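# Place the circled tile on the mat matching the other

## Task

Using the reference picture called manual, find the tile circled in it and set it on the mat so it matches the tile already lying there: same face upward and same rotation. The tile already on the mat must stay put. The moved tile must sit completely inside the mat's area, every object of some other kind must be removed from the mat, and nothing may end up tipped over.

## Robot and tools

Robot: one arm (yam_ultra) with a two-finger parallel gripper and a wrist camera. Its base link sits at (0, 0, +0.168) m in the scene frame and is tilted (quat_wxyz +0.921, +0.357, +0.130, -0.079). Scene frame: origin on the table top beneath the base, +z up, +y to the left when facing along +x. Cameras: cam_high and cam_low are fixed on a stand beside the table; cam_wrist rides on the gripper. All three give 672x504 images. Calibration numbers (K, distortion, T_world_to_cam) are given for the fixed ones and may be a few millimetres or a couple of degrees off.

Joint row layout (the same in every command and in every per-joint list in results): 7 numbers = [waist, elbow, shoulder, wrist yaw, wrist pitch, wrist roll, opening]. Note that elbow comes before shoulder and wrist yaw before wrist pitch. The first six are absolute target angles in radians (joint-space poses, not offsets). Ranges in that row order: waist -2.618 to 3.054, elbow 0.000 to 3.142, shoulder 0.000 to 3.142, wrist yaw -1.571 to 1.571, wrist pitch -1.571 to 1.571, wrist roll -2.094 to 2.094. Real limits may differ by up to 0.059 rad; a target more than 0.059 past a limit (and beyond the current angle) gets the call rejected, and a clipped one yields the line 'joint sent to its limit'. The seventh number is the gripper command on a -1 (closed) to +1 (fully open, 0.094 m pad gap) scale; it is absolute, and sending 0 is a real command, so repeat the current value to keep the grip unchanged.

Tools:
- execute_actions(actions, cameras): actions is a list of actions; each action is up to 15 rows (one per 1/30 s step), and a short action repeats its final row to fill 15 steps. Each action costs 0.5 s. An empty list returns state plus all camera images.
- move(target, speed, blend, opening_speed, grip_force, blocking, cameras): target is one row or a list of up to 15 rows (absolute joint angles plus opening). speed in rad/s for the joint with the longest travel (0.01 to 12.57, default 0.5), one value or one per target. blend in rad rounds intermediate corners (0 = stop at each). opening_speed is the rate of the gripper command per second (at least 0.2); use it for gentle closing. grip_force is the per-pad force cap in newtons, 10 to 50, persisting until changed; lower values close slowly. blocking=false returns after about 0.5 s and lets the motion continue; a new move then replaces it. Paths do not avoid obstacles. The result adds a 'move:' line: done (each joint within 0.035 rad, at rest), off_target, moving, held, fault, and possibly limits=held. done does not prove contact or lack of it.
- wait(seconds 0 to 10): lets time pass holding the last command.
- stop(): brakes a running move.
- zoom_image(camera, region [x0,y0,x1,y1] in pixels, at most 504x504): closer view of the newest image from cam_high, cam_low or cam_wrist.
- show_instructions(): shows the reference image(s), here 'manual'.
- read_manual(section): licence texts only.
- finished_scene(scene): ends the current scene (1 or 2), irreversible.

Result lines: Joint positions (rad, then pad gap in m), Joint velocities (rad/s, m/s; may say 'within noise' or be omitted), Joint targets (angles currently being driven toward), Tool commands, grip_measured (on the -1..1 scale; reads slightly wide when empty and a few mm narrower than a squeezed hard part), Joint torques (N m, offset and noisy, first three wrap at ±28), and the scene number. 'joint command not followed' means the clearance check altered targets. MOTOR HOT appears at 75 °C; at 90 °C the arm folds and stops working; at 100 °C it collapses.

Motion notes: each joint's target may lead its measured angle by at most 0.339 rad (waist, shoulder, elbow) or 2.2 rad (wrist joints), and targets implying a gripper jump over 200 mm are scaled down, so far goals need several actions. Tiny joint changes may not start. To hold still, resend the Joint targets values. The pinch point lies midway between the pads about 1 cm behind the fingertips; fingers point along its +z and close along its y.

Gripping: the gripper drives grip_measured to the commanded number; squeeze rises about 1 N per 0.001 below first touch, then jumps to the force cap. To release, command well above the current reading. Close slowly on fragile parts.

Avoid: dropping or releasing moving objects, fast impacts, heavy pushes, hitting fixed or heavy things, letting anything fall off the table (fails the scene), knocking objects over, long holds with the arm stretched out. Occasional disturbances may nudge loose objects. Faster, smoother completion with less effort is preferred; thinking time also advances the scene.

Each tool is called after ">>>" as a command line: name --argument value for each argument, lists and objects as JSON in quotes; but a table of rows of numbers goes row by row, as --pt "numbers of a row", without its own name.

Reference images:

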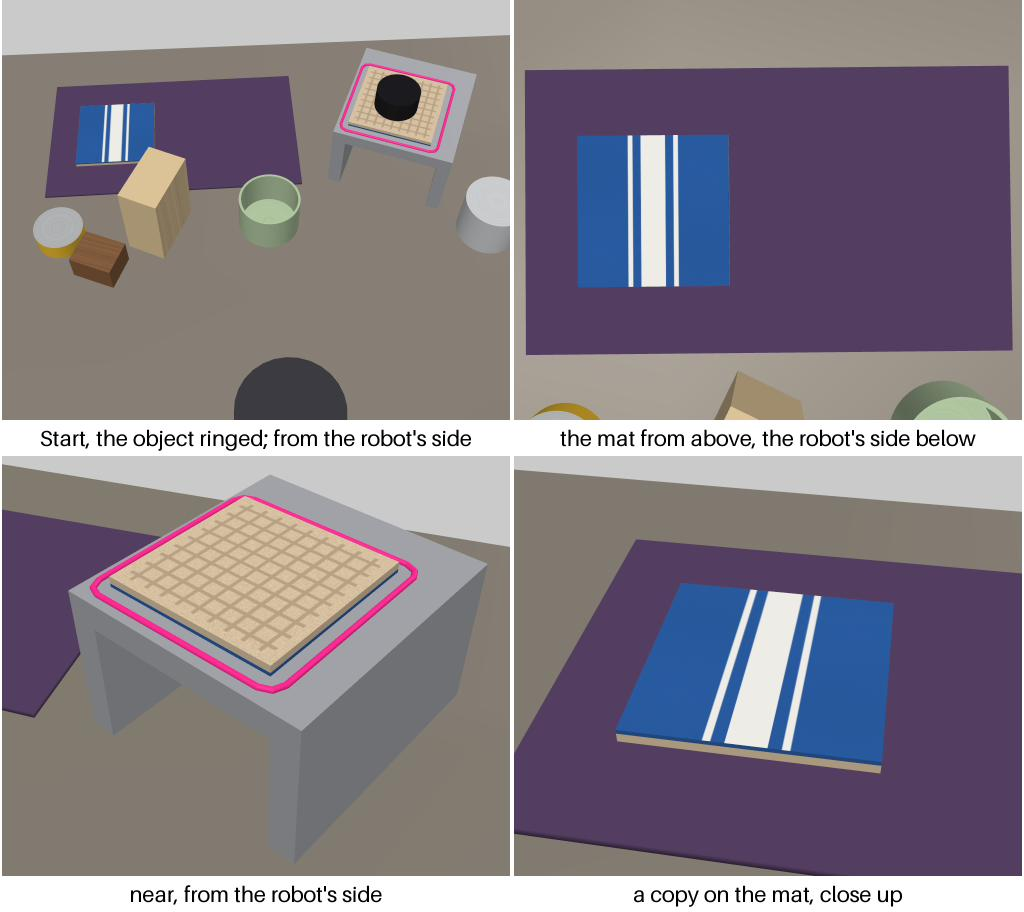

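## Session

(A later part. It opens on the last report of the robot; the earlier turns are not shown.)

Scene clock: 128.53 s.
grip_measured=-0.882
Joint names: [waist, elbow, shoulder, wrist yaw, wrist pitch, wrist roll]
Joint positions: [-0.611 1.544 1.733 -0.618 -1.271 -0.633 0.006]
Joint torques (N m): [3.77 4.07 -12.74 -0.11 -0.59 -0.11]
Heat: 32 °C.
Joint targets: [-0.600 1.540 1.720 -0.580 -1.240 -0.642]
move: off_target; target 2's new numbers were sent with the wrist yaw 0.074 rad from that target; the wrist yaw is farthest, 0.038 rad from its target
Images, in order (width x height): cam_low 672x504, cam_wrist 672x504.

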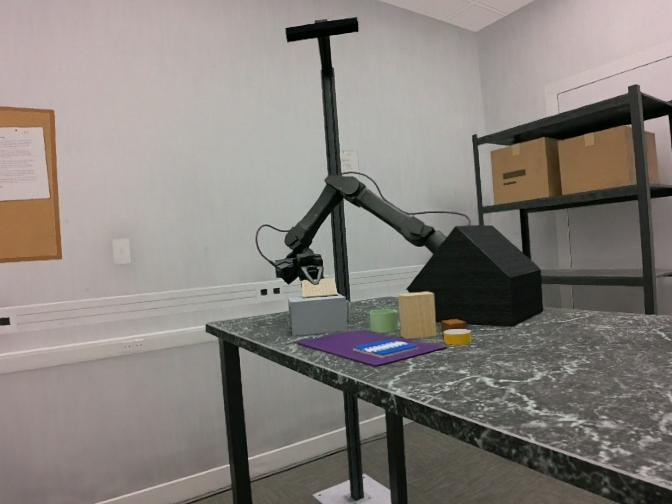

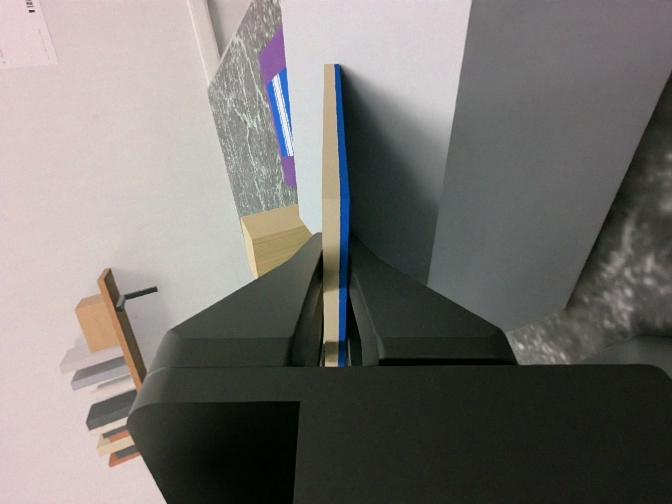

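>>> move --target '[0.507,0.583,2.236,0.822,1.05,-1.896,-1]' --speed 0.1 --cameras '["cam_low"]'

>>> zoom_image --camera "cam_low" --region '[270, 250, 450, 380]'

Scene clock: 158.03 s.
grip_measured=-0.882
Joint names: [waist, elbow, shoulder, wrist yaw, wrist pitch, wrist roll]
Joint positions: [0.513 0.589 2.218 0.841 1.028 -1.888 0.006]
Joint torques (N m): [5.27 2.22 -4.82 -0.36 1.49 -0.09]
Heat: 29 °C.
Joint targets: [0.507 0.583 2.236 0.822 1.050 -1.896]
move: done
Images, in order (width x height): cam_low 672x504.

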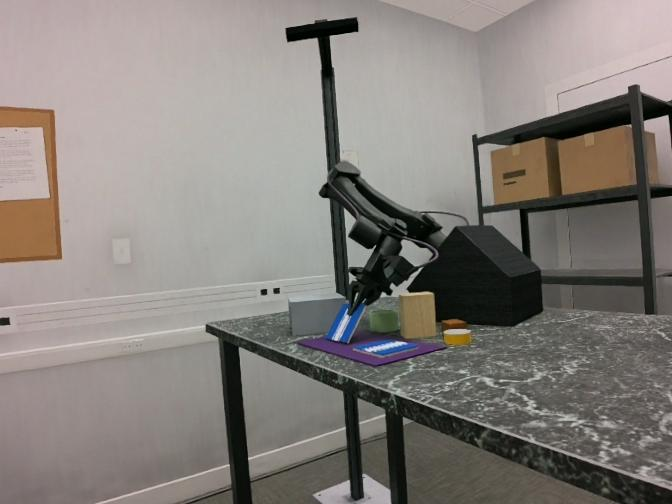

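Scaled by 2.800 from the camera's 672x504 image, which has a finer 960x720 frame.

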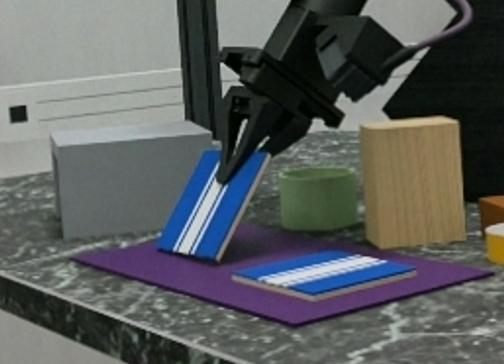

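>>> move --target '[0.498,0.581,2.266,0.815,1.092,-1.904,-1]' --speed 0.08 --cameras '["cam_low"]'

>>> zoom_image --camera "cam_low" --region '[290, 280, 400, 360]'

Scene clock: 162.80 s.
grip_measured=-0.882
Joint names: [waist, elbow, shoulder, wrist yaw, wrist pitch, wrist roll]
Joint positions: [0.508 0.589 2.245 0.835 1.08 -1.898 0.006]
Joint torques (N m): [4.96 1.91 -4.64 -0.4 1.41 -0.05]
Heat: 28 °C.
Joint targets: [0.498 0.581 2.266 0.815 1.092 -1.904]
move: done
Images, in order (width x height): cam_low 672x504.

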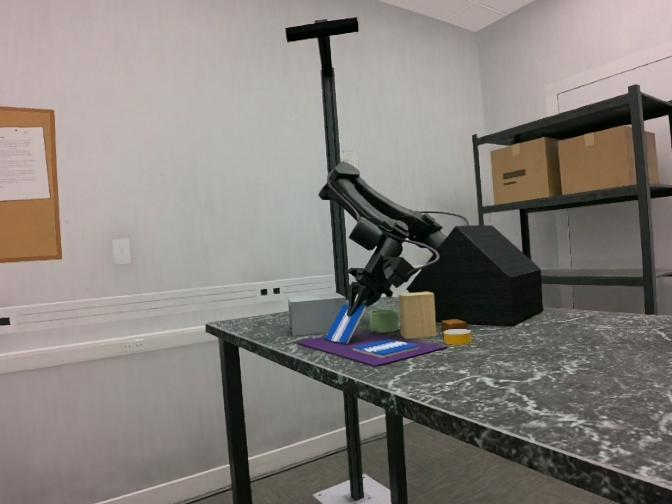

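Scaled by 4.582 from the camera's 672x504 image, which has a finer 960x720 frame.

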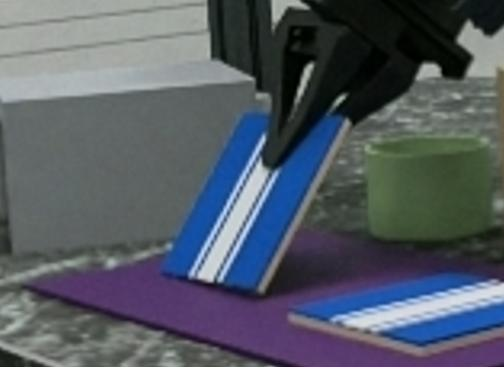

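>>> move --pt "0.498 0.581 2.266 0.815 1.092 -1.904 0.1" --pt "0.43 0.896 2.215 0.835 0.212 -1.559 0.1" --speed '[0.1,0.35]' --opening_speed 0.5 --cameras '["all"]'

>>> zoom_image --camera "cam_low" --region '[290, 260, 430, 370]'

Scene clock: 169.47 s.
grip_measured=+0.098
Joint names: [waist, elbow, shoulder, wrist yaw, wrist pitch, wrist roll]
Joint positions: [0.446 0.893 2.23 0.832 0.257 -1.571 0.052]
Joint torques (N m): [5.23 3.41 -8.68 0.02 0.24 0.16]
Heat: 28 °C.
Joint targets: [0.430 0.896 2.215 0.835 0.212 -1.559]
move: off_target; the wrist pitch is farthest, 0.045 rad from its target

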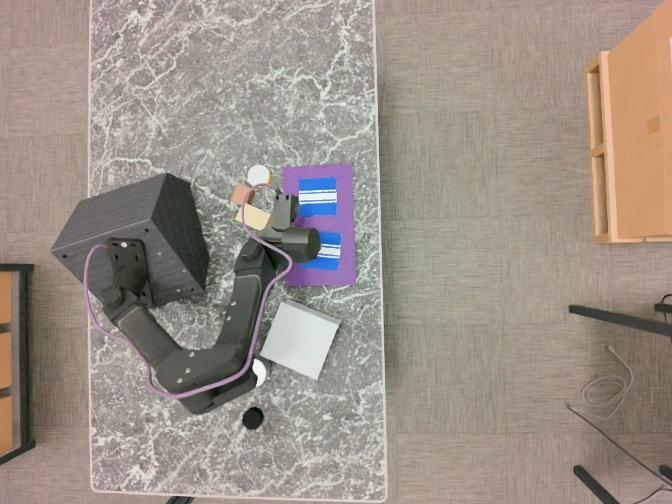

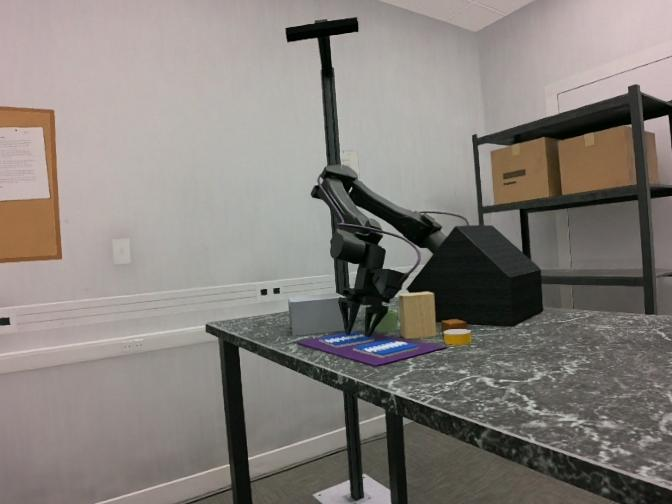

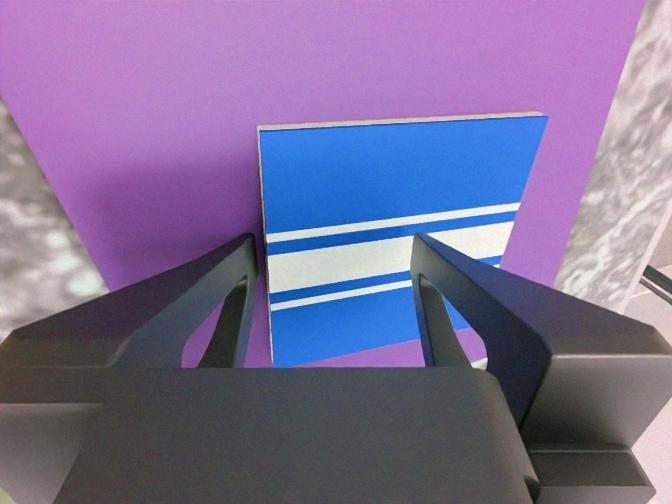

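Scaled by 3.600 from the camera's 672x504 image, which has a finer 960x720 frame.

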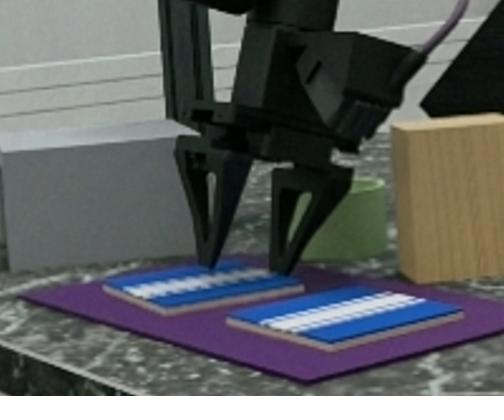

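>>> move --pt "0.446 0.893 2.22 0.832 0.25 -1.57 0.1" --pt "0.446 0.893 2.2 0.832 0.25 -1.57 1" --pt "0.5 0.893 1.75 0.86 0.1 -1.57 1" --speed '[0.1,0.15,0.6]' --opening_speed 1 --cameras '["all"]'

>>> zoom_image --camera "cam_high" --region '[220, 150, 400, 300]'

Scene clock: 175.00 s.
grip_measured=+0.998
Joint names: [waist, elbow, shoulder, wrist yaw, wrist pitch, wrist roll]
Joint positions: [0.475 0.894 1.758 0.86 0.121 -1.571 0.094]
Joint torques (N m): [7.6 5.11 -6.67 -0.07 0.86 0.03]
Heat: 28 °C.
Joint targets: [0.500 0.893 1.750 0.860 0.100 -1.570]
move: done

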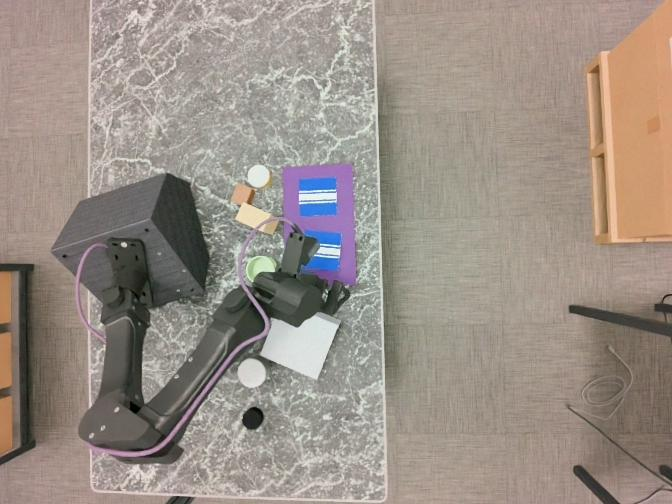

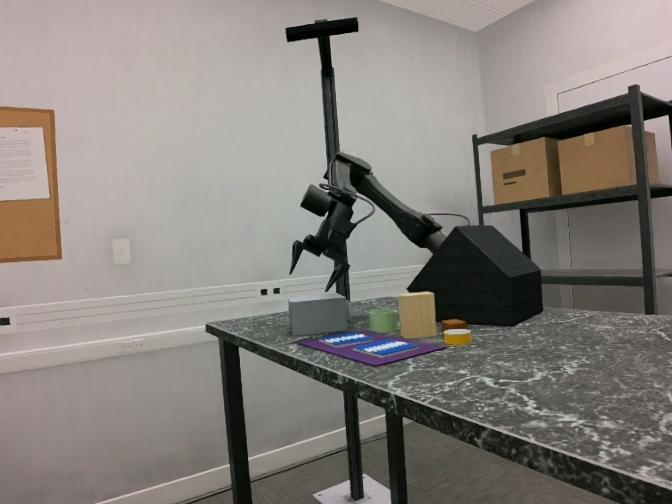

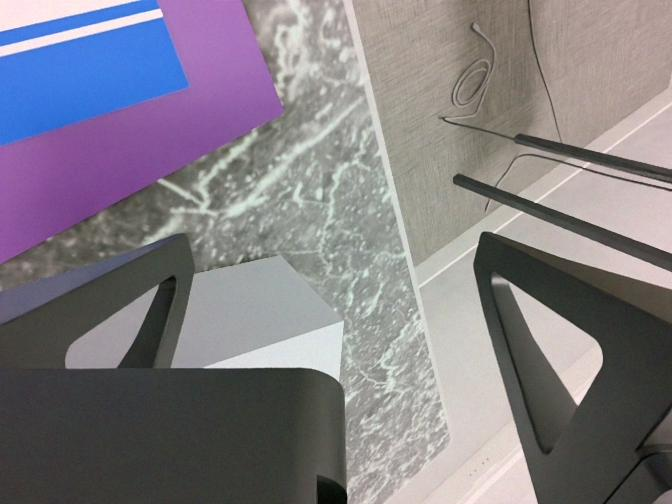

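Scaled by 2.800 from the camera's 672x504 image, which has a finer 960x720 frame.

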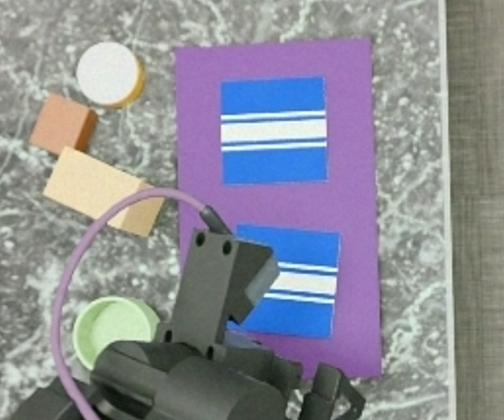

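>>> finished_scene --scene 1

The scene is finished: the task was done.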